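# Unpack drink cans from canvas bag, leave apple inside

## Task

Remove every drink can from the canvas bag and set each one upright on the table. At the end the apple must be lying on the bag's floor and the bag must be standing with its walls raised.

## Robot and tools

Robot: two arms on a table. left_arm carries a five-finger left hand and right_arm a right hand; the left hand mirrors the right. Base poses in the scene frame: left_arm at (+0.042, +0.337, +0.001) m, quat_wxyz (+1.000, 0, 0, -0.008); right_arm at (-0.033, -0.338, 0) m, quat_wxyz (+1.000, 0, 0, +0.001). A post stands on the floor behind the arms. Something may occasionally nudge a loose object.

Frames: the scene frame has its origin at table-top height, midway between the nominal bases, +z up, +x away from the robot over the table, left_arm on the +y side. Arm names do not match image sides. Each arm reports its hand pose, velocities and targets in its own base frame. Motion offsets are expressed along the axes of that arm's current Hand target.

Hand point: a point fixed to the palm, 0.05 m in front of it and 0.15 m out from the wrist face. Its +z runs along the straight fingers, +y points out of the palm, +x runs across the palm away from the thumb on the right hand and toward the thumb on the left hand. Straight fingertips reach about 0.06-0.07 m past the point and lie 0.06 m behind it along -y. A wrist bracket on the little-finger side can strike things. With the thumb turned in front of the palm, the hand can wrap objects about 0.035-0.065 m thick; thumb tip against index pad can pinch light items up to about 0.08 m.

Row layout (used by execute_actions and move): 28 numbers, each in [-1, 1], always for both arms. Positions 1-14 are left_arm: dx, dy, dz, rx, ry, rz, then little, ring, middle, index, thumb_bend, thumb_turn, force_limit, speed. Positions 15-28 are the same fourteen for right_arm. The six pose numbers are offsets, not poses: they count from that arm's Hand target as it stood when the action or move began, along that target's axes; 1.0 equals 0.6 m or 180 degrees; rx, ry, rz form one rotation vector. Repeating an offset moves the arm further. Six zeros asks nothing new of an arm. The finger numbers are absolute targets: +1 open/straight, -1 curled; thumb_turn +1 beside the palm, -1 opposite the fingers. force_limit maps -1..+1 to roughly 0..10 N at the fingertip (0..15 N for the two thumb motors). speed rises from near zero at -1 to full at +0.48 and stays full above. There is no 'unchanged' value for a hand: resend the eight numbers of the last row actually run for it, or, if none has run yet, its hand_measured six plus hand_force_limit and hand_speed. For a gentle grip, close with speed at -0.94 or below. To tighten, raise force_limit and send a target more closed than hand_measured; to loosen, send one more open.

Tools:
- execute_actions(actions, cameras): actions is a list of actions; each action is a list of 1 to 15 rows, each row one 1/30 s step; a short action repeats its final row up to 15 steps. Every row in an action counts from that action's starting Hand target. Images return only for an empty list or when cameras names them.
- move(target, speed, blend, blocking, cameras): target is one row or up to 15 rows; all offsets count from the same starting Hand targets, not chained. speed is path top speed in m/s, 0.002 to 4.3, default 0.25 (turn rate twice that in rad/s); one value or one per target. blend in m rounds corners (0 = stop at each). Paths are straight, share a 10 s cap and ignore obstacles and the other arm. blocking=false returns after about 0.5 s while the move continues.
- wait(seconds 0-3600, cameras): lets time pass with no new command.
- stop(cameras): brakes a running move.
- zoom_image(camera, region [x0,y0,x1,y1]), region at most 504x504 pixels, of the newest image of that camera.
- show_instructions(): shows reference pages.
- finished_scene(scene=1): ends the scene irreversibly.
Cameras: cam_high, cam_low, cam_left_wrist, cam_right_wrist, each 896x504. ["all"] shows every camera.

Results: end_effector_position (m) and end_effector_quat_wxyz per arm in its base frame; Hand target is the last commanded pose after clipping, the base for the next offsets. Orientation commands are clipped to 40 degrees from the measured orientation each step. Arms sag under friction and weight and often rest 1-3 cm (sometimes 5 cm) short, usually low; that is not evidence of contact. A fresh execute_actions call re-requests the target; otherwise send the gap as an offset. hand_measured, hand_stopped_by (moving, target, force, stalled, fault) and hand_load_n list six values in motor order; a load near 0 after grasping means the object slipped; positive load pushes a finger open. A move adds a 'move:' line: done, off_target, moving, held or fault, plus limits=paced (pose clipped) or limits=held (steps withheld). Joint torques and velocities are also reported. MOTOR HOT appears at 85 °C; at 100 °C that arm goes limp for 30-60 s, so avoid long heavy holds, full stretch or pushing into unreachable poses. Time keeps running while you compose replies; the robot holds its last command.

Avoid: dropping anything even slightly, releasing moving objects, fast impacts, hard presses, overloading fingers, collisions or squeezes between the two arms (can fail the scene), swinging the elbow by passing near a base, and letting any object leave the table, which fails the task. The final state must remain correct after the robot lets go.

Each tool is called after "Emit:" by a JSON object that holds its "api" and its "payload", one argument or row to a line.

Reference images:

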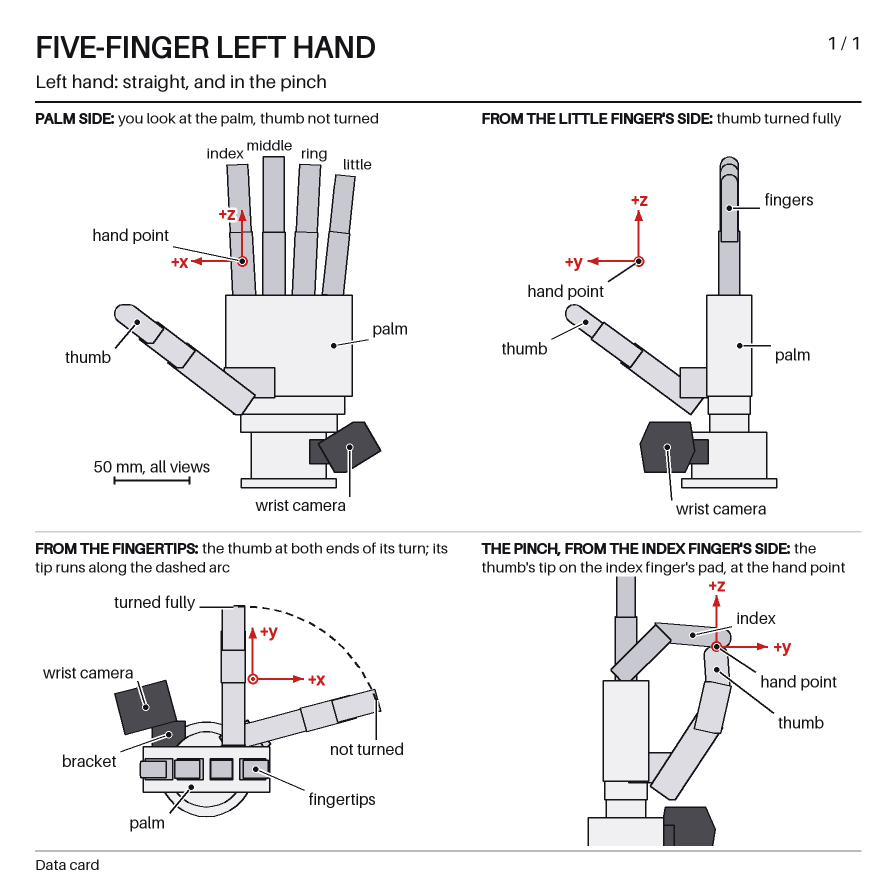

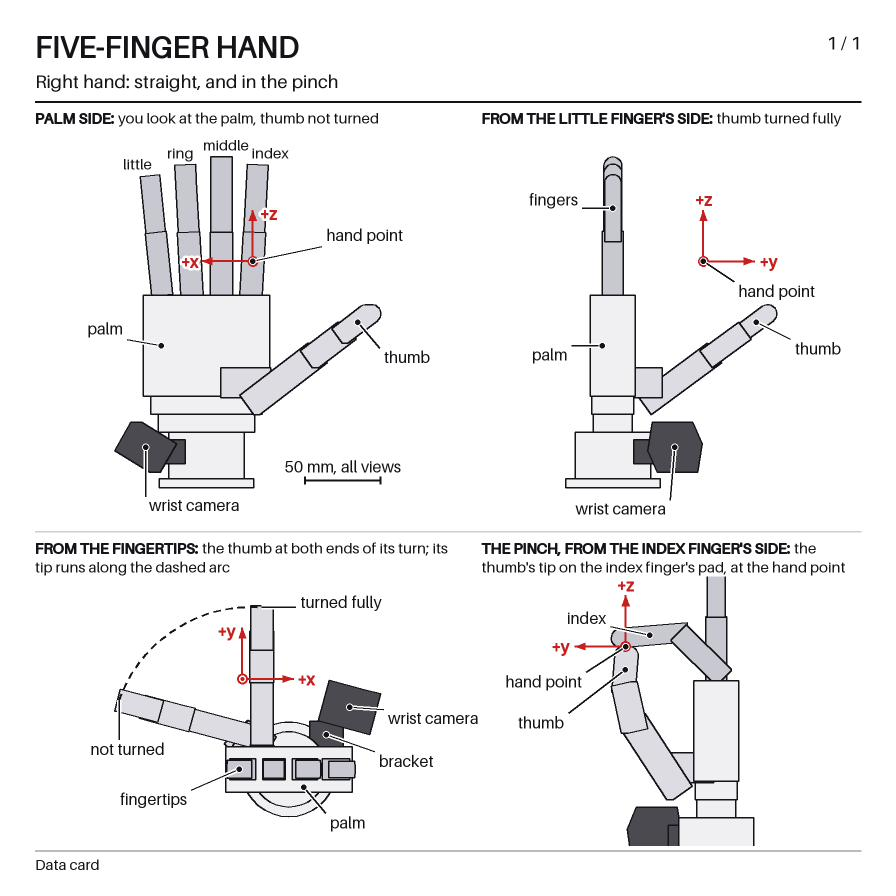

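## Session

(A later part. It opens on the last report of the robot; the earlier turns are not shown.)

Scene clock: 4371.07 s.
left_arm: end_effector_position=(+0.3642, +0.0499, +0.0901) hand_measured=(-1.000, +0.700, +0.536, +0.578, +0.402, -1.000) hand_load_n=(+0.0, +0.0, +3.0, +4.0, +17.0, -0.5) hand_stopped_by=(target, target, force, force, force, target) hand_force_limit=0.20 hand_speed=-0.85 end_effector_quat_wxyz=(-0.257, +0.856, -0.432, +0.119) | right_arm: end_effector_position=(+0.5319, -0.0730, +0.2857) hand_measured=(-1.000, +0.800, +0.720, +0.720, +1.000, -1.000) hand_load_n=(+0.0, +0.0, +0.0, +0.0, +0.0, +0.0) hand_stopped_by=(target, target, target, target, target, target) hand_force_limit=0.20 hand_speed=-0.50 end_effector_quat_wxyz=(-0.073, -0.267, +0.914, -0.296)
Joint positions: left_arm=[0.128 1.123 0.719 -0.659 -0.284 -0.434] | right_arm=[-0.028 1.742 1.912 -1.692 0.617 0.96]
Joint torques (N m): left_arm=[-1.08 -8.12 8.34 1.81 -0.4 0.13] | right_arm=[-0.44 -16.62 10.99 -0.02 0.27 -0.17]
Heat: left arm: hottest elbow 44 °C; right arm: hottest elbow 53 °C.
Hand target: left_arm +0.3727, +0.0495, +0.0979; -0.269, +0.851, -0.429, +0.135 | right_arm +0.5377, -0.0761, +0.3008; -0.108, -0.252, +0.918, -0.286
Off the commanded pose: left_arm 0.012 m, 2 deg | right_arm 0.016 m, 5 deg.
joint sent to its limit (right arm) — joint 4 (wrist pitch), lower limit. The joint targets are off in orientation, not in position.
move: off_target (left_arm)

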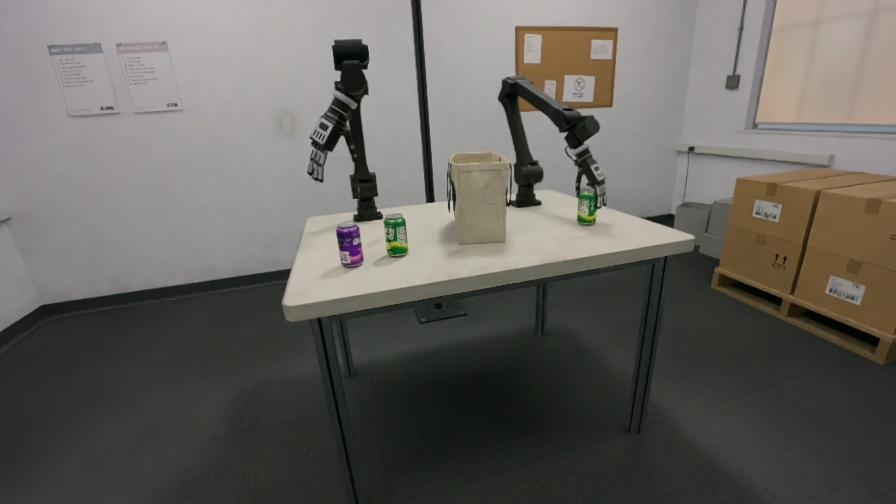

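Emit:
{"api": "move", "payload": {
  "target": [
    [0,0,0,0,0,0,-1,0.7,0.6,0.62,0.5,-1,0.2,-0.87,0,0,0,0,0,0,-1,0.8,0.72,0.72,1,-1,0.2,-0.5],
    [0,0,0,0,0,0,-1,0.8,0.8,0.8,0.85,-1,0.2,-0.8,0,0,0,0,0,0,-1,0.8,0.72,0.72,1,-1,0.2,-0.5]
  ],
  "speed": [0.03,0.03],
  "cameras": ["cam_low","cam_left_wrist","cam_high"]
}}

Emit:
{"api": "zoom_image", "payload": {
  "camera": "cam_low",
  "region": [545, 150, 645, 240]
}}

Scene clock: 4381.30 s.
left_arm: end_effector_position=(+0.3665, +0.0503, +0.0910) hand_measured=(-1.000, +0.800, +0.800, +0.800, +0.850, -1.000) hand_load_n=(+0.0, +0.0, +0.0, +0.0, +0.0, +0.0) hand_stopped_by=(target, target, target, target, target, target) hand_force_limit=0.20 hand_speed=-0.80 end_effector_quat_wxyz=(-0.260, +0.855, -0.431, +0.123) | right_arm: end_effector_position=(+0.5319, -0.0730, +0.2857) hand_measured=(-1.000, +0.800, +0.720, +0.720, +1.000, -1.000) hand_load_n=(+0.0, +0.0, +0.0, +0.0, +0.0, +0.0) hand_stopped_by=(target, target, target, target, target, target) hand_force_limit=0.20 hand_speed=-0.50 end_effector_quat_wxyz=(-0.073, -0.267, +0.914, -0.296)
Joint positions: left_arm=[0.128 1.123 0.719 -0.651 -0.285 -0.434] | right_arm=[-0.028 1.742 1.912 -1.692 0.617 0.96]
Joint torques (N m): left_arm=[-0.91 -7.77 8.29 1.51 -0.39 0.14] | right_arm=[-0.5 -16.62 10.99 -0.05 0.27 -0.17]
Heat: left arm: hottest elbow 43 °C; right arm: hottest elbow 53 °C.
Hand target: left_arm +0.3727, +0.0495, +0.0979; -0.269, +0.851, -0.429, +0.135 | right_arm +0.5377, -0.0761, +0.3008; -0.108, -0.252, +0.918, -0.286
Off the commanded pose: left_arm 0.009 m, 2 deg | right_arm 0.016 m, 5 deg.
joint sent to its limit (right arm) — joint 4 (wrist pitch), lower limit. The joint targets are off in orientation, not in position.
move: done
Images, in order (width x height): cam_high 896x504, cam_low 896x504, cam_left_wrist 896x504.

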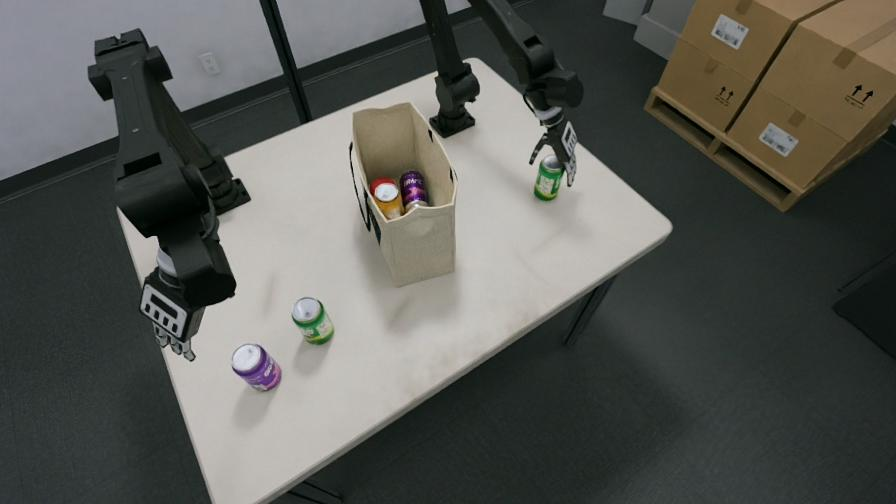

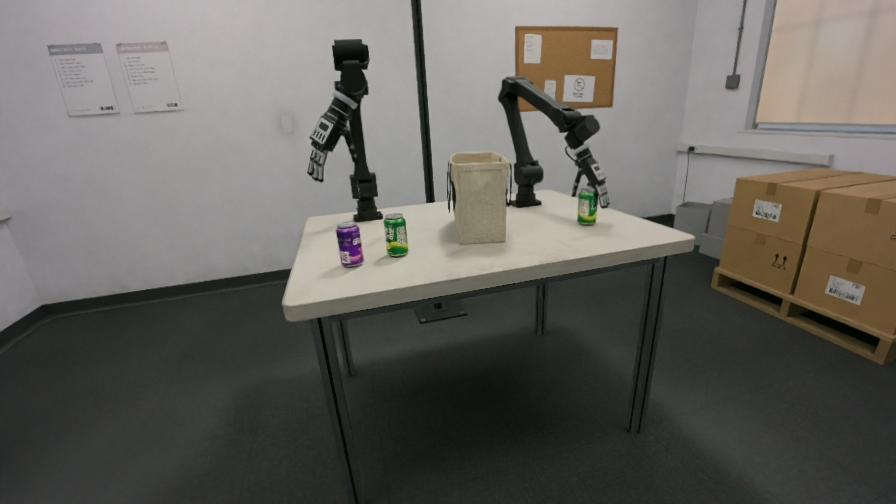

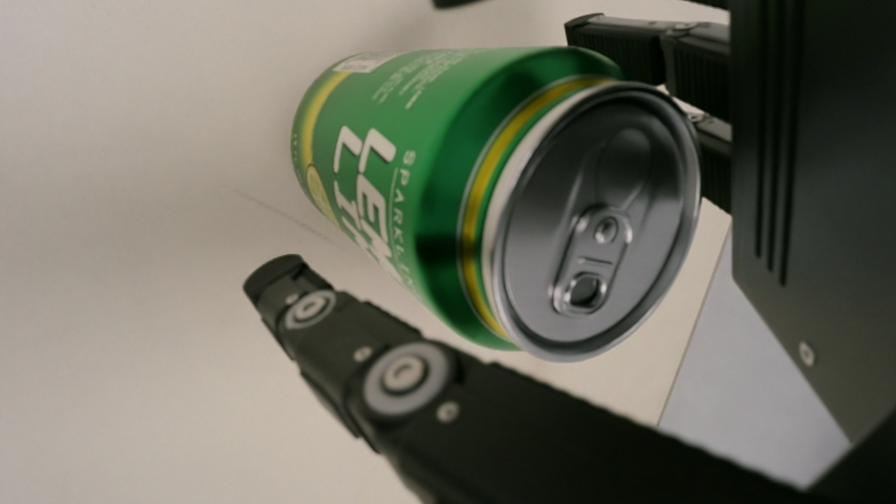

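Scaled by 5.040 from the camera's image (finer frame: 1280x720).

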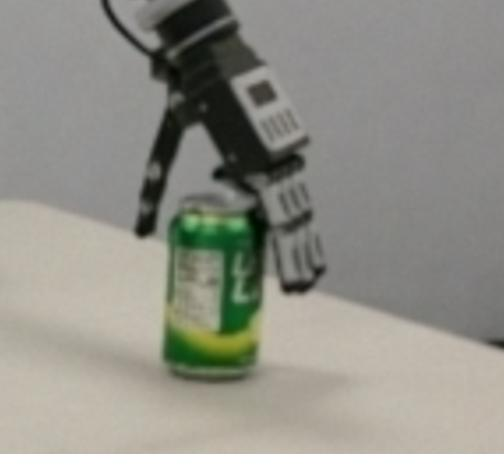

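Emit:
{"api": "move", "payload": {
  "target": [
    [0.0092,-0.0722,-0.0713,0,0,0,-1,0.8,0.8,0.8,0.85,-1,0.2,-0.8,0,0,0,0,0,0,-1,0.8,0.72,0.72,1,-1,0.2,-0.5],
    [0.005,-0.2827,-0.3908,0,0,0,-1,0.8,0.8,0.8,0.85,-1,0.2,-0.8,0,0,0,0,0,0,-1,0.8,0.72,0.72,1,-1,0.2,-0.5]
  ],
  "speed": [0.05,0.18],
  "blend": [0.01,0],
  "cameras": ["cam_high"]
}}

Emit:
{"api": "zoom_image", "payload": {
  "camera": "cam_high",
  "region": [360, 160, 440, 225]
}}

Scene clock: 4404.30 s.
left_arm: end_effector_position=(+0.3726, +0.0507, +0.3734) hand_measured=(-1.000, +0.800, +0.800, +0.800, +0.850, -1.000) hand_load_n=(+0.0, +0.0, +0.0, +0.0, +0.0, +0.0) hand_stopped_by=(target, target, target, target, target, target) hand_force_limit=0.20 hand_speed=-0.80 end_effector_quat_wxyz=(-0.263, +0.854, -0.430, +0.127) | right_arm: end_effector_position=(+0.5319, -0.0730, +0.2857) hand_measured=(-1.000, +0.800, +0.720, +0.720, +1.000, -1.000) hand_load_n=(+0.0, +0.0, +0.0, +0.0, +0.0, +0.0) hand_stopped_by=(target, target, target, target, target, target) hand_force_limit=0.20 hand_speed=-0.50 end_effector_quat_wxyz=(-0.073, -0.267, +0.914, -0.296)
Joint positions: left_arm=[0.127 1.112 1.465 -1.396 -0.286 -0.434] | right_arm=[-0.028 1.742 1.912 -1.692 0.617 0.96]
Joint torques (N m): left_arm=[-1.38 -5.83 11.52 0.68 -0.4 0.12] | right_arm=[-0.38 -16.62 11.02 -0.05 0.27 -0.17]
Heat: left arm: hottest elbow 43 °C; right arm: hottest elbow 53 °C.
Hand target: left_arm +0.3782, +0.0495, +0.3874; -0.269, +0.851, -0.429, +0.135 | right_arm +0.5377, -0.0761, +0.3008; -0.108, -0.252, +0.918, -0.286
Off the commanded pose: left_arm 0.015 m, 1 deg | right_arm 0.016 m, 5 deg.
joint sent to its limit (right arm) — joint 4 (wrist pitch), lower limit. The joint targets are off in orientation, not in position.
move: off_target (left_arm)

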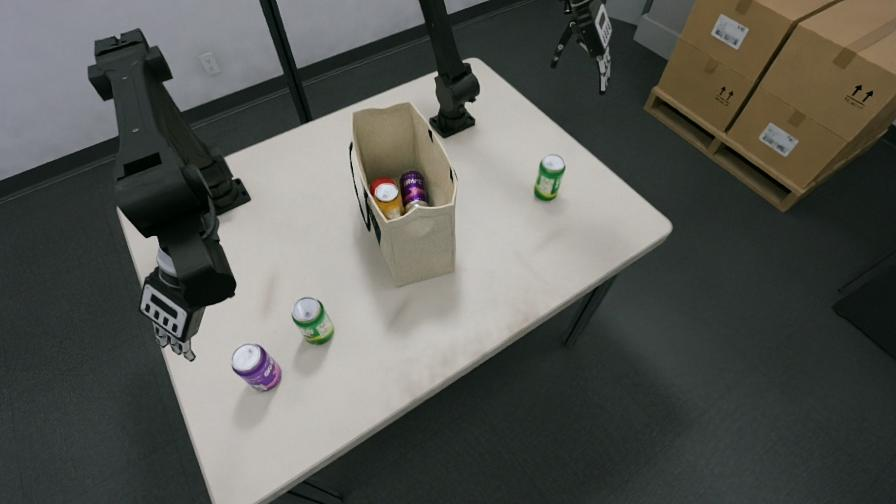

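Scaled by 6.300 from the camera's image (finer frame: 1280x720).

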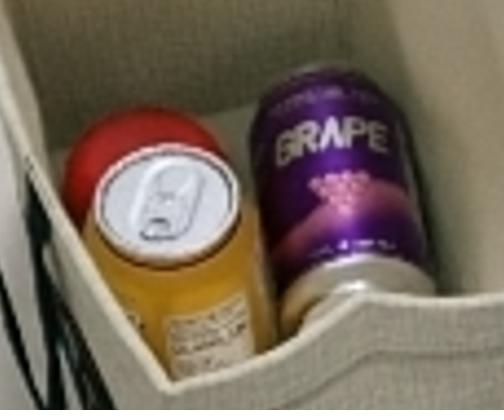

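Emit:
{"api": "move", "payload": {
  "target": [
    [0.3772,0.475,-0.3598,-0.0262,0.1494,0.2343,-1,0.7,0.7,0.7,0.7,-1,0.2,-0.2,0,0,0,0,0,0,-1,0.8,0.72,0.72,1,-1,0.2,-0.5]
  ],
  "speed": [0.2],
  "cameras": ["cam_high","cam_left_wrist"]
}}

Scene clock: 4452.10 s.
left_arm: end_effector_position=(+0.2229, -0.3408, +0.3845) hand_measured=(-1.000, +0.700, +0.700, +0.700, +0.700, -1.000) hand_load_n=(+0.0, +0.0, +0.0, +0.0, +0.0, +0.0) hand_stopped_by=(target, target, target, target, target, target) hand_force_limit=0.20 hand_speed=-0.20 end_effector_quat_wxyz=(+0.162, -0.595, +0.764, -0.189) | right_arm: end_effector_position=(+0.5319, -0.0730, +0.2857) hand_measured=(-1.000, +0.800, +0.720, +0.720, +1.000, -1.000) hand_load_n=(+0.0, +0.0, +0.0, +0.0, +0.0, +0.0) hand_stopped_by=(target, target, target, target, target, target) hand_force_limit=0.20 hand_speed=-0.50 end_effector_quat_wxyz=(-0.073, -0.267, +0.914, -0.296)
Joint positions: left_arm=[-1.014 1.279 1.657 -1.586 -0.358 -0.699] | right_arm=[-0.028 1.742 1.912 -1.692 0.617 0.96]
Joint torques (N m): left_arm=[-0.56 -8.94 11.48 0.4 -0.39 0.03] | right_arm=[-0.44 -16.62 10.97 -0.05 0.27 -0.17]
Heat: left arm: hottest elbow 47 °C; right arm: hottest elbow 53 °C.
Hand target: left_arm +0.2254, -0.3450, +0.4003; +0.160, -0.598, +0.759, -0.203 | right_arm +0.5377, -0.0761, +0.3008; -0.108, -0.252, +0.918, -0.286
Off the commanded pose: left_arm 0.016 m, 2 deg | right_arm 0.016 m, 5 deg.
joint sent to its limit (right arm) — joint 4 (wrist pitch), lower limit. The joint targets are off in orientation, not in position.
move: off_target (left_arm)

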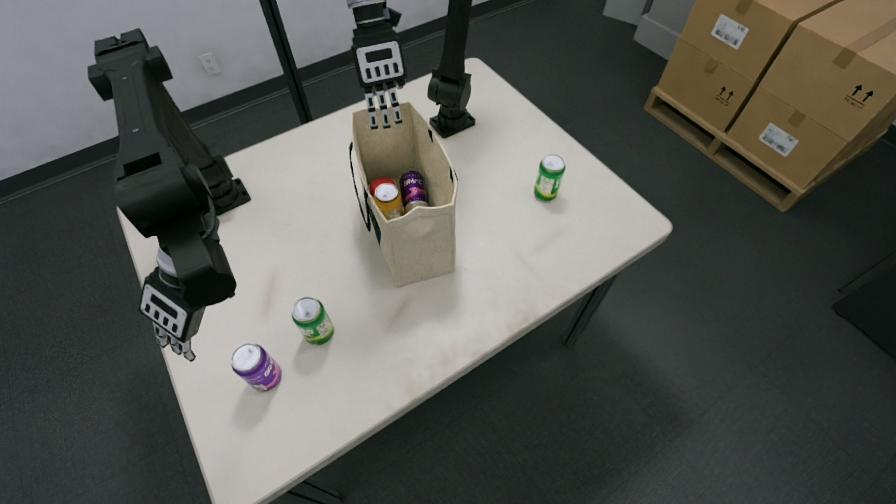

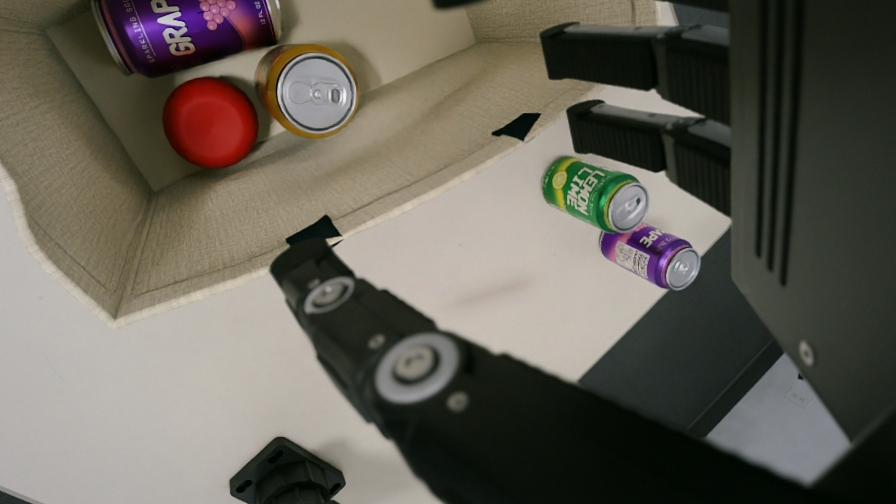

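Emit:
{"api": "move", "payload": {
  "target": [
    [0,0.175,0.3031,0,0,0,-1,0.7,0.7,0.7,0.7,-1,0.2,-0.2,0,0,0,0,0,0,-1,0.8,0.72,0.72,1,-1,0.2,-0.5],
    [0,0.225,0.3897,0,0,0,-1,0.7,0.7,0.7,0.7,-1,0.2,-0.2,0,0,0,0,0,0,-1,0.8,0.72,0.72,1,-1,0.2,-0.5]
  ],
  "speed": [0.12,0.08],
  "blend": [0.02,0],
  "cameras": ["cam_left_wrist"]
}}

Scene clock: 4465.27 s.
left_arm: end_effector_position=(+0.2226, -0.3404, +0.1327) hand_measured=(-1.000, +0.700, +0.700, +0.700, +0.700, -1.000) hand_load_n=(+0.0, +0.0, +0.0, +0.0, +0.0, +0.0) hand_stopped_by=(target, target, target, target, target, target) hand_force_limit=0.20 hand_speed=-0.20 end_effector_quat_wxyz=(+0.161, -0.595, +0.762, -0.199) | right_arm: end_effector_position=(+0.5319, -0.0730, +0.2857) hand_measured=(-1.000, +0.800, +0.720, +0.720, +1.000, -1.000) hand_load_n=(+0.0, +0.0, +0.0, +0.0, +0.0, +0.5) hand_stopped_by=(target, target, target, target, target, target) hand_force_limit=0.20 hand_speed=-0.50 end_effector_quat_wxyz=(-0.073, -0.267, +0.914, -0.296)
Joint positions: left_arm=[-1.014 1.236 0.942 -0.894 -0.358 -0.7] | right_arm=[-0.028 1.742 1.912 -1.692 0.617 0.96]
Joint torques (N m): left_arm=[-1.2 -7.82 8.25 1.25 -0.39 0.06] | right_arm=[-0.44 -16.62 10.99 -0.03 0.27 -0.17]
Heat: left arm: hottest elbow 46 °C; right arm: hottest elbow 53 °C.
Hand target: left_arm +0.2253, -0.3449, +0.1303; +0.160, -0.598, +0.759, -0.203 | right_arm +0.5377, -0.0761, +0.3008; -0.108, -0.252, +0.918, -0.286
Off the commanded pose: left_arm 0.006 m, 1 deg | right_arm 0.016 m, 5 deg.
joint sent to its limit (right arm) — joint 4 (wrist pitch), lower limit. The joint targets are off in orientation, not in position.
move: done

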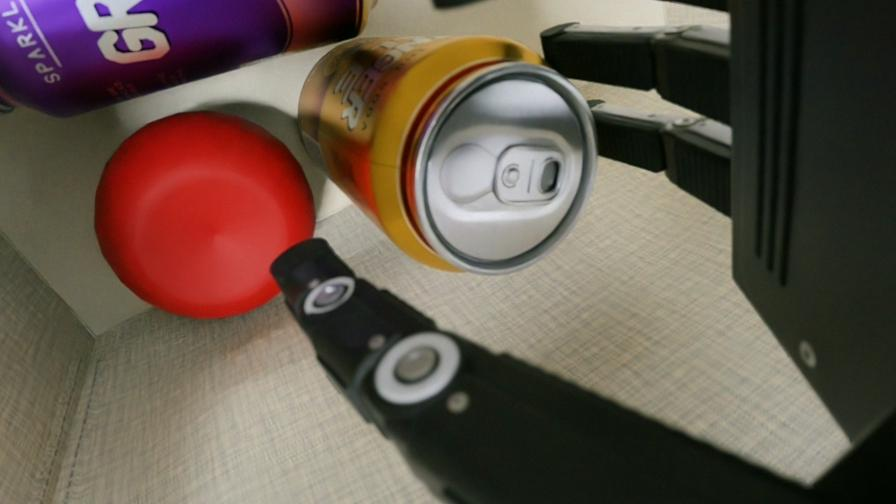

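Emit:
{"api": "move", "payload": {
  "target": [
    [0.01,0.0417,0.0722,0,0,0,-1,0.7,0.7,0.7,0.7,-1,0.2,-0.2,0,0,0,0,0,0,-1,0.8,0.72,0.72,1,-1,0.2,-0.5]
  ],
  "speed": [0.06],
  "cameras": ["cam_left_wrist"]
}}

Scene clock: 4474.97 s.
left_arm: end_effector_position=(+0.2252, -0.3458, +0.0847) hand_measured=(-1.000, +0.700, +0.700, +0.700, +0.700, -1.000) hand_load_n=(+0.0, +0.0, +0.0, +0.0, +0.0, +0.0) hand_stopped_by=(target, target, target, target, target, target) hand_force_limit=0.20 hand_speed=-0.20 end_effector_quat_wxyz=(+0.161, -0.599, +0.758, -0.201) | right_arm: end_effector_position=(+0.5319, -0.0730, +0.2857) hand_measured=(-1.000, +0.800, +0.720, +0.720, +1.000, -1.000) hand_load_n=(+0.0, +0.0, +0.0, +0.0, -0.5, +0.0) hand_stopped_by=(target, target, target, target, target, target) hand_force_limit=0.20 hand_speed=-0.50 end_effector_quat_wxyz=(-0.073, -0.267, +0.914, -0.296)
Joint positions: left_arm=[-1.017 1.3 0.863 -0.749 -0.362 -0.712] | right_arm=[-0.028 1.742 1.912 -1.692 0.617 0.96]
Joint torques (N m): left_arm=[-1.79 -8.41 7.58 1.28 -0.43 0.06] | right_arm=[-0.38 -16.67 11 -0.02 0.26 -0.17]
Heat: left arm: hottest elbow 45 °C; right arm: hottest elbow 53 °C.
Hand target: left_arm +0.2239, -0.3507, +0.0802; +0.160, -0.598, +0.759, -0.203 | right_arm +0.5377, -0.0761, +0.3008; -0.108, -0.252, +0.918, -0.286
Off the commanded pose: left_arm 0.007 m, 0 deg | right_arm 0.016 m, 5 deg.
joint sent to its limit (right arm) — joint 4 (wrist pitch), lower limit. The joint targets are off in orientation, not in position.
move: done

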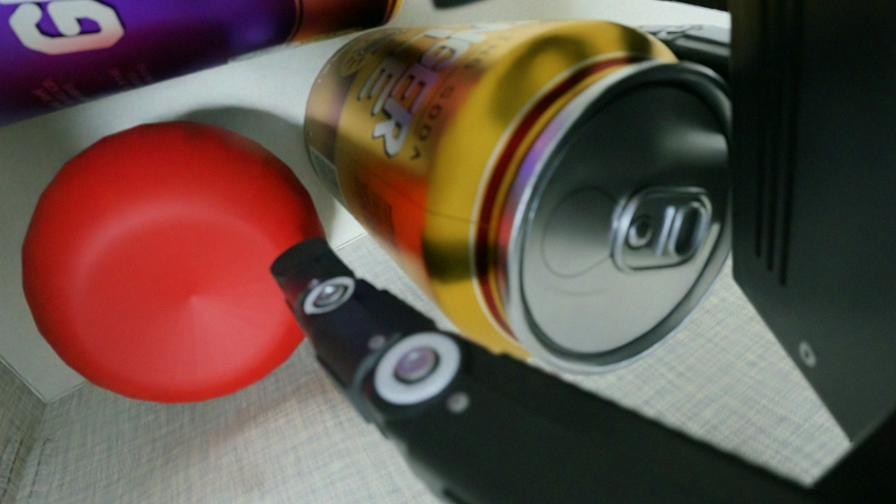

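Emit:
{"api": "move", "payload": {
  "target": [
    [0,-0.0269,-0.0133,0,0,0,-1,0.7,0.7,0.7,0.7,-1,0.2,-0.2,0,0,0,0,0,0,-1,0.8,0.72,0.72,1,-1,0.2,-0.5]
  ],
  "speed": [0.04],
  "cameras": ["cam_left_wrist"]
}}

Scene clock: 4490.43 s.
left_arm: end_effector_position=(+0.2254, -0.3443, +0.0848) hand_measured=(-1.000, +0.700, +0.700, +0.700, +0.700, -1.000) hand_load_n=(+0.0, +0.0, +0.0, +0.0, +0.0, +0.0) hand_stopped_by=(target, target, target, target, target, target) hand_force_limit=0.20 hand_speed=-0.20 end_effector_quat_wxyz=(+0.161, -0.599, +0.759, -0.198) | right_arm: end_effector_position=(+0.5319, -0.0730, +0.2857) hand_measured=(-1.000, +0.800, +0.720, +0.720, +1.000, -1.000) hand_load_n=(+0.0, +0.0, +0.0, +0.0, +0.0, +0.0) hand_stopped_by=(target, target, target, target, target, target) hand_force_limit=0.20 hand_speed=-0.50 end_effector_quat_wxyz=(-0.073, -0.267, +0.914, -0.296)
Joint positions: left_arm=[-1.013 1.3 0.864 -0.755 -0.359 -0.709] | right_arm=[-0.028 1.742 1.912 -1.692 0.617 0.96]
Joint torques (N m): left_arm=[-0.15 -8.64 10.86 0.38 -0.23 0.22] | right_arm=[-0.44 -16.67 10.99 -0.05 0.27 -0.16]
Heat: left arm: hottest elbow 43 °C; right arm: hottest elbow 53 °C.
Hand target: left_arm +0.2335, -0.3530, +0.0951; +0.160, -0.598, +0.759, -0.203 | right_arm +0.5377, -0.0761, +0.3008; -0.108, -0.252, +0.918, -0.286
Off the commanded pose: left_arm 0.016 m, 1 deg | right_arm 0.016 m, 5 deg.
joint sent to its limit (right arm) — joint 4 (wrist pitch), lower limit. The joint targets are off in orientation, not in position.
move: off_target (left_arm)

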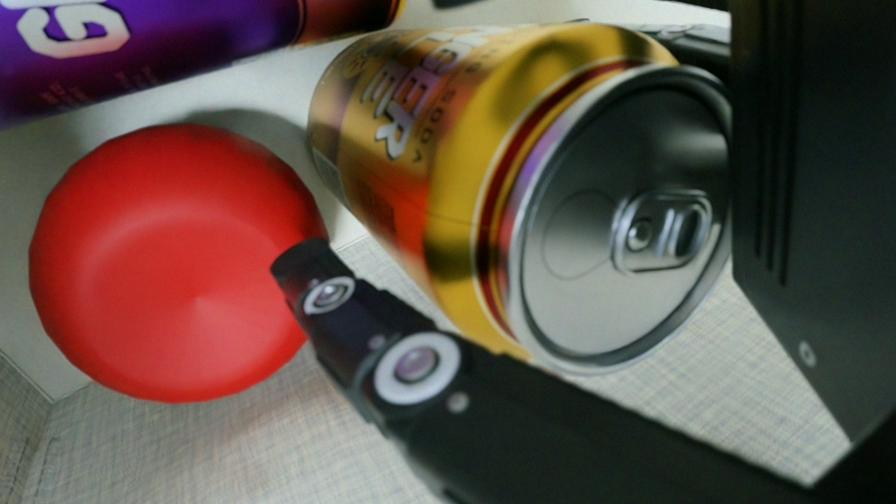

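Didn't move. Add more.

Emit:
{"api": "move", "payload": {
  "target": [
    [0,-0.02,-0.016,0,0,0,-1,0.7,0.7,0.7,0.7,-1,0.2,-0.2,0,0,0,0,0,0,-1,0.8,0.72,0.72,1,-1,0.2,-0.5]
  ],
  "speed": [0.04],
  "cameras": ["cam_left_wrist"]
}}

Scene clock: 4495.63 s.
left_arm: end_effector_position=(+0.2289, -0.3437, +0.0948) hand_measured=(-1.000, +0.700, +0.700, +0.700, +0.700, -1.000) hand_load_n=(+0.0, +0.0, +0.0, +0.0, +0.0, +0.0) hand_stopped_by=(target, target, target, target, target, target) hand_force_limit=0.20 hand_speed=-0.20 end_effector_quat_wxyz=(+0.161, -0.598, +0.762, -0.192) | right_arm: end_effector_position=(+0.5319, -0.0730, +0.2857) hand_measured=(-1.000, +0.800, +0.720, +0.720, +1.000, -1.000) hand_load_n=(+0.0, +0.0, +0.0, +0.0, +0.0, +0.0) hand_stopped_by=(target, target, target, target, target, target) hand_force_limit=0.20 hand_speed=-0.50 end_effector_quat_wxyz=(-0.073, -0.267, +0.914, -0.296)
Joint positions: left_arm=[-1.004 1.3 0.896 -0.797 -0.354 -0.697] | right_arm=[-0.028 1.742 1.912 -1.692 0.617 0.96]
Joint torques (N m): left_arm=[-0.38 -9.64 11.32 0.4 -0.26 0.2] | right_arm=[-0.44 -16.67 10.99 -0.05 0.27 -0.17]
Heat: left arm: hottest elbow 43 °C; right arm: hottest elbow 53 °C.
Hand target: left_arm +0.2391, -0.3543, +0.1095; +0.160, -0.598, +0.759, -0.203 | right_arm +0.5377, -0.0761, +0.3008; -0.108, -0.252, +0.918, -0.286
Off the commanded pose: left_arm 0.021 m, 1 deg | right_arm 0.016 m, 5 deg.
joint sent to its limit (right arm) — joint 4 (wrist pitch), lower limit. The joint targets are off in orientation, not in position.
move: off_target (left_arm)

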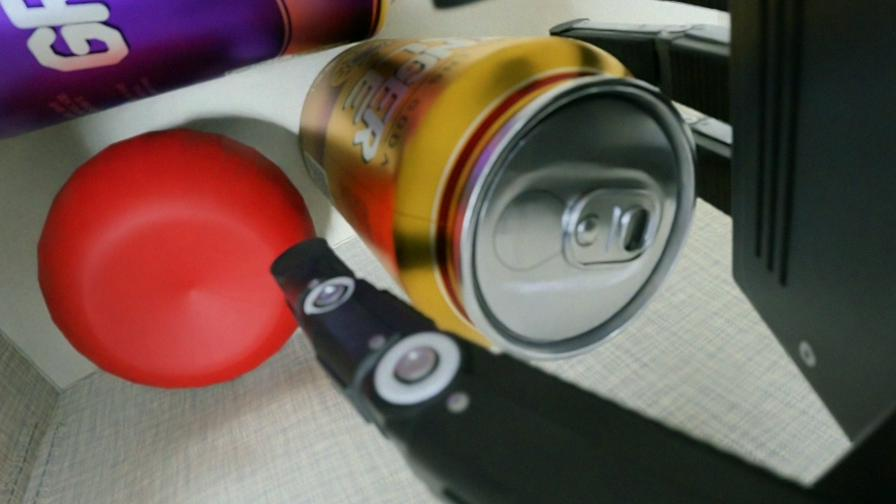

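Emit:
{"api": "move", "payload": {
  "target": [
    [0,0,0,0,0,0,-1,0.7,0.7,0.7,0.0,-1,-0.5,-0.85,0,0,0,0,0,0,-1,0.8,0.72,0.72,1,-1,0.2,-0.5]
  ],
  "speed": [0.04],
  "cameras": ["cam_left_wrist"]
}}

Scene clock: 4504.53 s.
left_arm: end_effector_position=(+0.2274, -0.3431, +0.0944) hand_measured=(-1.000, +0.700, +0.700, +0.700, +0.410, -1.000) hand_load_n=(+0.0, +0.0, +0.0, +0.5, +4.0, +0.0) hand_stopped_by=(target, target, target, target, force, target) hand_force_limit=-0.50 hand_speed=-0.85 end_effector_quat_wxyz=(+0.159, -0.597, +0.763, -0.189) | right_arm: end_effector_position=(+0.5319, -0.0730, +0.2857) hand_measured=(-1.000, +0.800, +0.720, +0.720, +1.000, -1.000) hand_load_n=(+0.0, +0.0, +0.0, +0.0, +0.0, +0.0) hand_stopped_by=(target, target, target, target, target, target) hand_force_limit=0.20 hand_speed=-0.50 end_effector_quat_wxyz=(-0.073, -0.267, +0.914, -0.296)
Joint positions: left_arm=[-1.004 1.3 0.896 -0.802 -0.35 -0.695] | right_arm=[-0.028 1.742 1.912 -1.692 0.617 0.96]
Joint torques (N m): left_arm=[0.09 -9.47 11.36 0.49 -0.45 0.17] | right_arm=[-0.44 -16.67 10.99 -0.03 0.27 -0.17]
Heat: left arm: hottest elbow 43 °C; right arm: hottest elbow 53 °C.
Hand target: left_arm +0.2391, -0.3543, +0.1095; +0.160, -0.598, +0.759, -0.203 | right_arm +0.5377, -0.0761, +0.3008; -0.108, -0.252, +0.918, -0.286
Off the commanded pose: left_arm 0.022 m, 2 deg | right_arm 0.016 m, 5 deg.
joint sent to its limit (right arm) — joint 4 (wrist pitch), lower limit. The joint targets are off in orientation, not in position.
move: done

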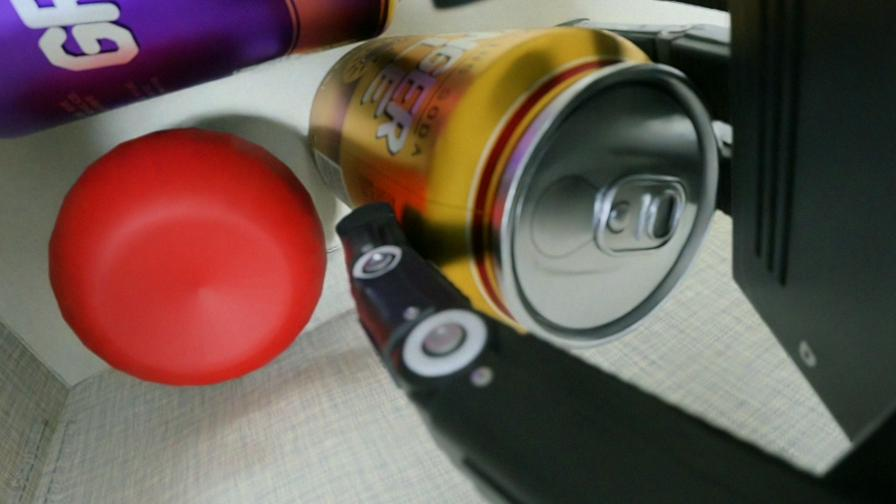

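Emit:
{"api": "move", "payload": {
  "target": [
    [0,0,0,0,0,0,-1,0.7,0.3,0.3,-0.1,-1,0.1,-0.88,0,0,0,0,0,0,-1,0.8,0.72,0.72,1,-1,0.2,-0.5]
  ],
  "speed": [0.04],
  "cameras": ["cam_left_wrist"]
}}

Scene clock: 4511.83 s.
left_arm: end_effector_position=(+0.2282, -0.3426, +0.0944) hand_measured=(-1.000, +0.700, +0.570, +0.590, +0.400, -1.000) hand_load_n=(+0.5, +0.0, +8.0, +3.5, +18.5, +0.5) hand_stopped_by=(target, target, force, force, force, target) hand_force_limit=0.10 hand_speed=-0.88 end_effector_quat_wxyz=(+0.161, -0.597, +0.763, -0.189) | right_arm: end_effector_position=(+0.5319, -0.0730, +0.2857) hand_measured=(-1.000, +0.800, +0.720, +0.720, +1.000, -1.000) hand_load_n=(+0.0, +0.0, +0.0, +0.0, +0.0, +0.0) hand_stopped_by=(target, target, target, target, target, target) hand_force_limit=0.20 hand_speed=-0.50 end_effector_quat_wxyz=(-0.073, -0.267, +0.914, -0.296)
Joint positions: left_arm=[-1.003 1.3 0.896 -0.802 -0.353 -0.695] | right_arm=[-0.028 1.742 1.912 -1.692 0.617 0.96]
Joint torques (N m): left_arm=[-0.32 -9.35 11.32 0.47 -0.34 0.19] | right_arm=[-0.44 -16.62 10.99 -0.05 0.27 -0.17]
Heat: left arm: hottest elbow 42 °C; right arm: hottest elbow 53 °C.
Hand target: left_arm +0.2390, -0.3543, +0.1095; +0.160, -0.598, +0.759, -0.203 | right_arm +0.5377, -0.0761, +0.3008; -0.108, -0.252, +0.918, -0.286
Off the commanded pose: left_arm 0.022 m, 2 deg | right_arm 0.016 m, 5 deg.
joint sent to its limit (right arm) — joint 4 (wrist pitch), lower limit. The joint targets are off in orientation, not in position.
move: done

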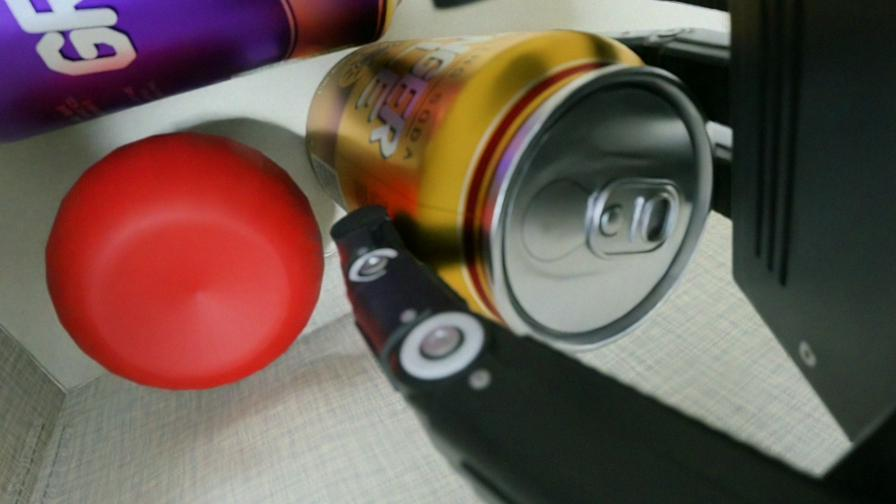

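Lift.

Emit:
{"api": "move", "payload": {
  "target": [
    [0,-0.0405,-0.0535,0,0,0,-1,0.7,0.3,0.3,-0.1,-1,0.1,-0.88,0,0,0,0,0,0,-1,0.8,0.72,0.72,1,-1,0.2,-0.5]
  ],
  "speed": [0.04],
  "cameras": ["cam_left_wrist"]
}}

Scene clock: 4518.57 s.
left_arm: end_effector_position=(+0.2274, -0.3367, +0.1128) hand_measured=(-1.000, +0.700, +0.570, +0.590, +0.400, -1.000) hand_load_n=(+0.0, +0.0, +3.0, +4.0, +17.5, +0.5) hand_stopped_by=(target, target, force, force, force, target) hand_force_limit=0.10 hand_speed=-0.88 end_effector_quat_wxyz=(+0.162, -0.595, +0.770, -0.164) | right_arm: end_effector_position=(+0.5319, -0.0730, +0.2857) hand_measured=(-1.000, +0.800, +0.720, +0.720, +1.000, -1.000) hand_load_n=(+0.5, +0.0, +0.0, +0.0, +0.0, +0.0) hand_stopped_by=(target, target, target, target, target, target) hand_force_limit=0.20 hand_speed=-0.50 end_effector_quat_wxyz=(-0.073, -0.267, +0.914, -0.296)
Joint positions: left_arm=[-0.996 1.3 0.957 -0.912 -0.348 -0.686] | right_arm=[-0.028 1.742 1.912 -1.692 0.617 0.96]
Joint torques (N m): left_arm=[0.03 -12.1 13.29 0.43 -0.38 0.21] | right_arm=[-0.44 -16.62 11 -0.05 0.27 -0.17]
Heat: left arm: hottest elbow 42 °C; right arm: hottest elbow 53 °C.
Hand target: left_arm +0.2439, -0.3555, +0.1494; +0.160, -0.598, +0.759, -0.203 | right_arm +0.5377, -0.0761, +0.3008; -0.108, -0.252, +0.918, -0.286
Off the commanded pose: left_arm 0.044 m, 5 deg | right_arm 0.016 m, 5 deg.
joint sent to its limit (right arm) — joint 4 (wrist pitch), lower limit. The joint targets are off in orientation, not in position.
move: off_target (left_arm)

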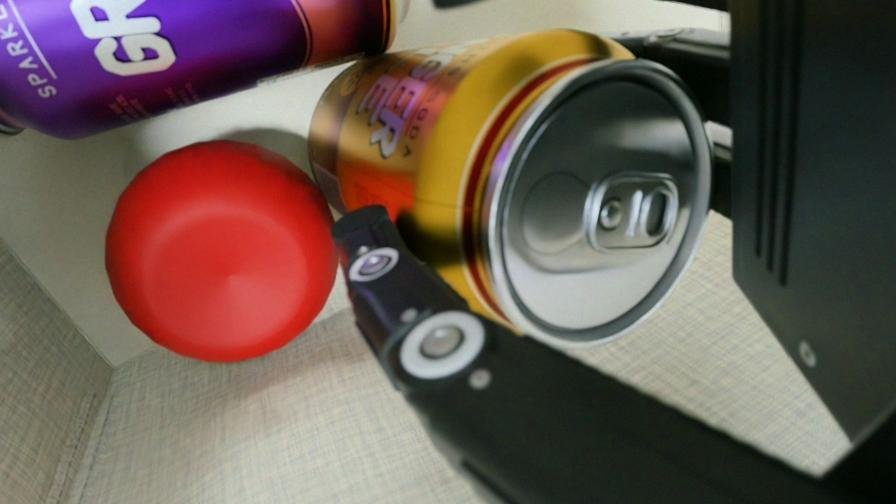

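Emit:
{"api": "move", "payload": {
  "target": [
    [-0.01,-0.085,-0.125,0,0,0,-1,0.7,0.3,0.3,-0.1,-1,0.1,-0.88,0,0,0,0,0,0,-1,0.8,0.72,0.72,1,-1,0.2,-0.5],
    [-0.015,-0.24,-0.415,0,0,0,-1,0.7,0.3,0.3,-0.1,-1,0.1,-0.88,0,0,0,0,0,0,-1,0.8,0.72,0.72,1,-1,0.2,-0.5]
  ],
  "speed": [0.06,0.12],
  "blend": [0.01,0],
  "cameras": ["cam_left_wrist","cam_high"]
}}

Scene clock: 4528.87 s.
left_arm: end_effector_position=(+0.2427, -0.3442, +0.4092) hand_measured=(-1.000, +0.700, +0.568, +0.590, +0.400, -1.000) hand_load_n=(+0.0, +0.0, +3.0, +3.5, +17.5, +0.5) hand_stopped_by=(target, target, force, force, force, target) hand_force_limit=0.10 hand_speed=-0.88 end_effector_quat_wxyz=(+0.161, -0.596, +0.767, -0.172) | right_arm: end_effector_position=(+0.5319, -0.0730, +0.2857) hand_measured=(-1.000, +0.800, +0.720, +0.720, +1.000, -1.000) hand_load_n=(+0.0, +0.0, +0.0, +0.0, -0.5, +0.0) hand_stopped_by=(target, target, target, target, target, target) hand_force_limit=0.20 hand_speed=-0.50 end_effector_quat_wxyz=(-0.073, -0.267, +0.914, -0.296)
Joint positions: left_arm=[-0.972 1.365 1.812 -1.677 -0.34 -0.663] | right_arm=[-0.028 1.742 1.912 -1.692 0.617 0.96]
Joint torques (N m): left_arm=[-0.56 -11.34 12.82 0.65 -0.39 0.12] | right_arm=[-0.44 -16.67 11 -0.05 0.27 -0.17]
Heat: left arm: hottest elbow 43 °C; right arm: hottest elbow 53 °C.
Hand target: left_arm +0.2464, -0.3469, +0.4371; +0.160, -0.598, +0.759, -0.203 | right_arm +0.5377, -0.0761, +0.3008; -0.108, -0.252, +0.918, -0.286
Off the commanded pose: left_arm 0.028 m, 4 deg | right_arm 0.016 m, 5 deg.
joint sent to its limit (right arm) — joint 4 (wrist pitch), lower limit. The joint targets are off in orientation, not in position.
move: off_target (left_arm)
Images, in order (width x height): cam_high 896x504, cam_left_wrist 896x504.

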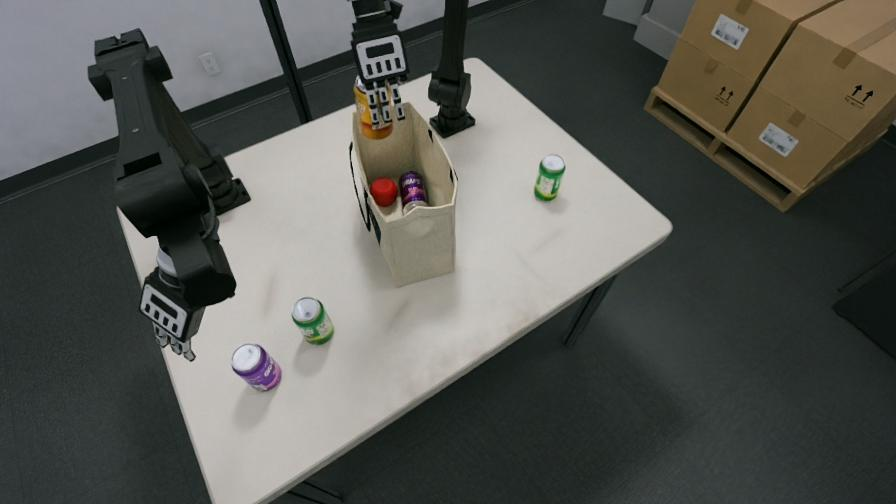

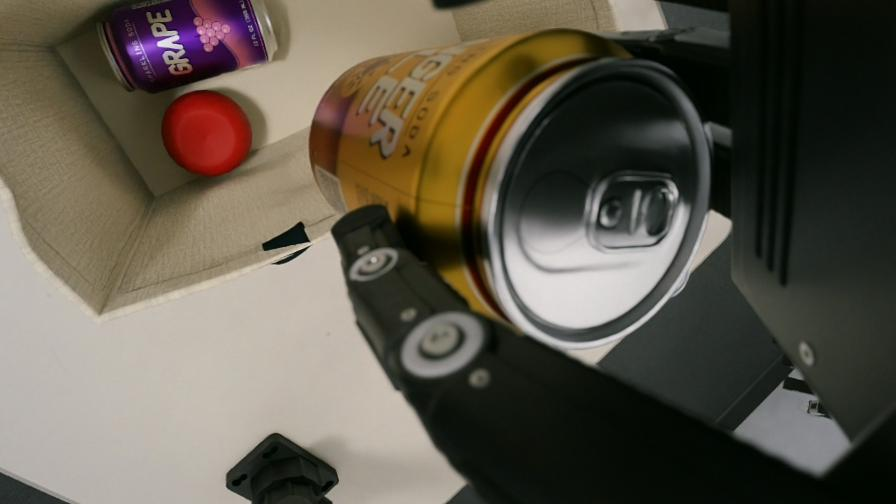

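Emit:
{"api": "move", "payload": {
  "target": [
    [-0.4592,-0.2418,0.2107,0.0268,-0.1135,-0.1781,-1,0.7,0.3,0.3,-0.1,-1,0.1,-0.88,0,0,0,0,0,0,-1,0.8,0.72,0.72,1,-1,0.2,-0.5]
  ],
  "speed": [0.16],
  "cameras": ["cam_low","cam_high"]
}}

Emit:
{"api": "zoom_image", "payload": {
  "camera": "cam_low",
  "region": [460, 60, 684, 260]
}}

Scene clock: 4560.77 s.
left_arm: end_effector_position=(+0.4806, -0.1179, +0.3612) hand_measured=(-1.000, +0.700, +0.568, +0.590, +0.400, -1.000) hand_load_n=(+0.0, +0.0, +2.5, +4.0, +17.5, +0.5) hand_stopped_by=(target, target, force, force, force, target) hand_force_limit=0.10 hand_speed=-0.88 end_effector_quat_wxyz=(-0.238, +0.804, -0.533, +0.114) | right_arm: end_effector_position=(+0.5319, -0.0730, +0.2857) hand_measured=(-1.000, +0.800, +0.720, +0.720, +1.000, -1.000) hand_load_n=(+0.0, +0.0, +0.0, +0.0, +0.0, +0.0) hand_stopped_by=(target, target, target, target, target, target) hand_force_limit=0.20 hand_speed=-0.50 end_effector_quat_wxyz=(-0.073, -0.267, +0.914, -0.296)
Joint positions: left_arm=[-0.273 1.484 1.792 -1.493 -0.379 -0.597] | right_arm=[-0.028 1.742 1.912 -1.692 0.617 0.96]
Joint torques (N m): left_arm=[-1.14 -14.68 13.67 1.44 -0.45 0.01] | right_arm=[-0.44 -16.62 10.99 -0.05 0.27 -0.17]
Heat: left arm: hottest elbow 48 °C; right arm: hottest elbow 53 °C.
Hand target: left_arm +0.4945, -0.1231, +0.4000; -0.253, +0.802, -0.516, +0.162 | right_arm +0.5377, -0.0761, +0.3008; -0.108, -0.252, +0.918, -0.286
Off the commanded pose: left_arm 0.042 m, 6 deg | right_arm 0.016 m, 5 deg.
joint sent to its limit (right arm) — joint 4 (wrist pitch), lower limit. The joint targets are off in orientation, not in position.
move: off_target (left_arm)
Images, in order (width x height): cam_high 896x504, cam_low 896x504.

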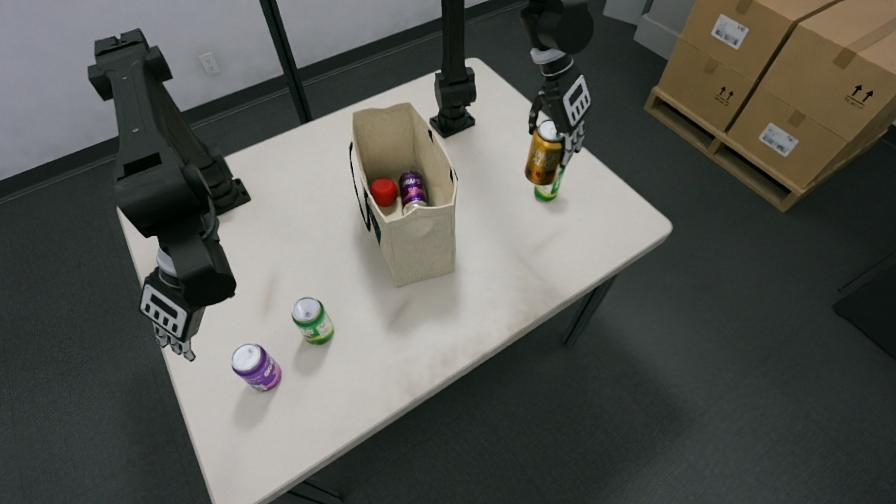

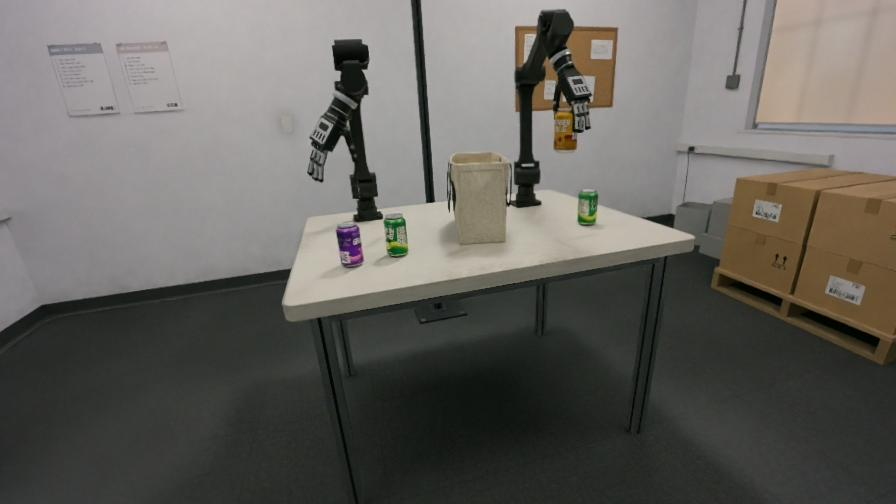

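Scaled by 2.250 from the camera's image (finer frame: 1280x720).

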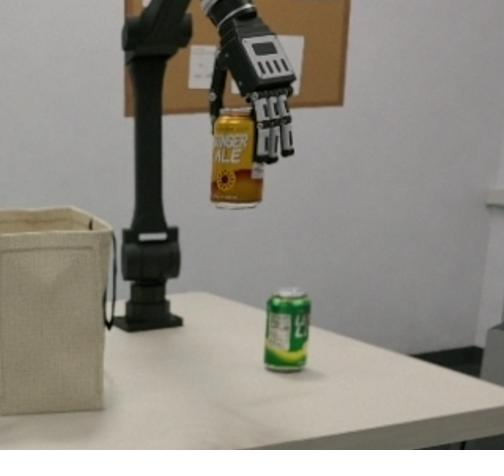

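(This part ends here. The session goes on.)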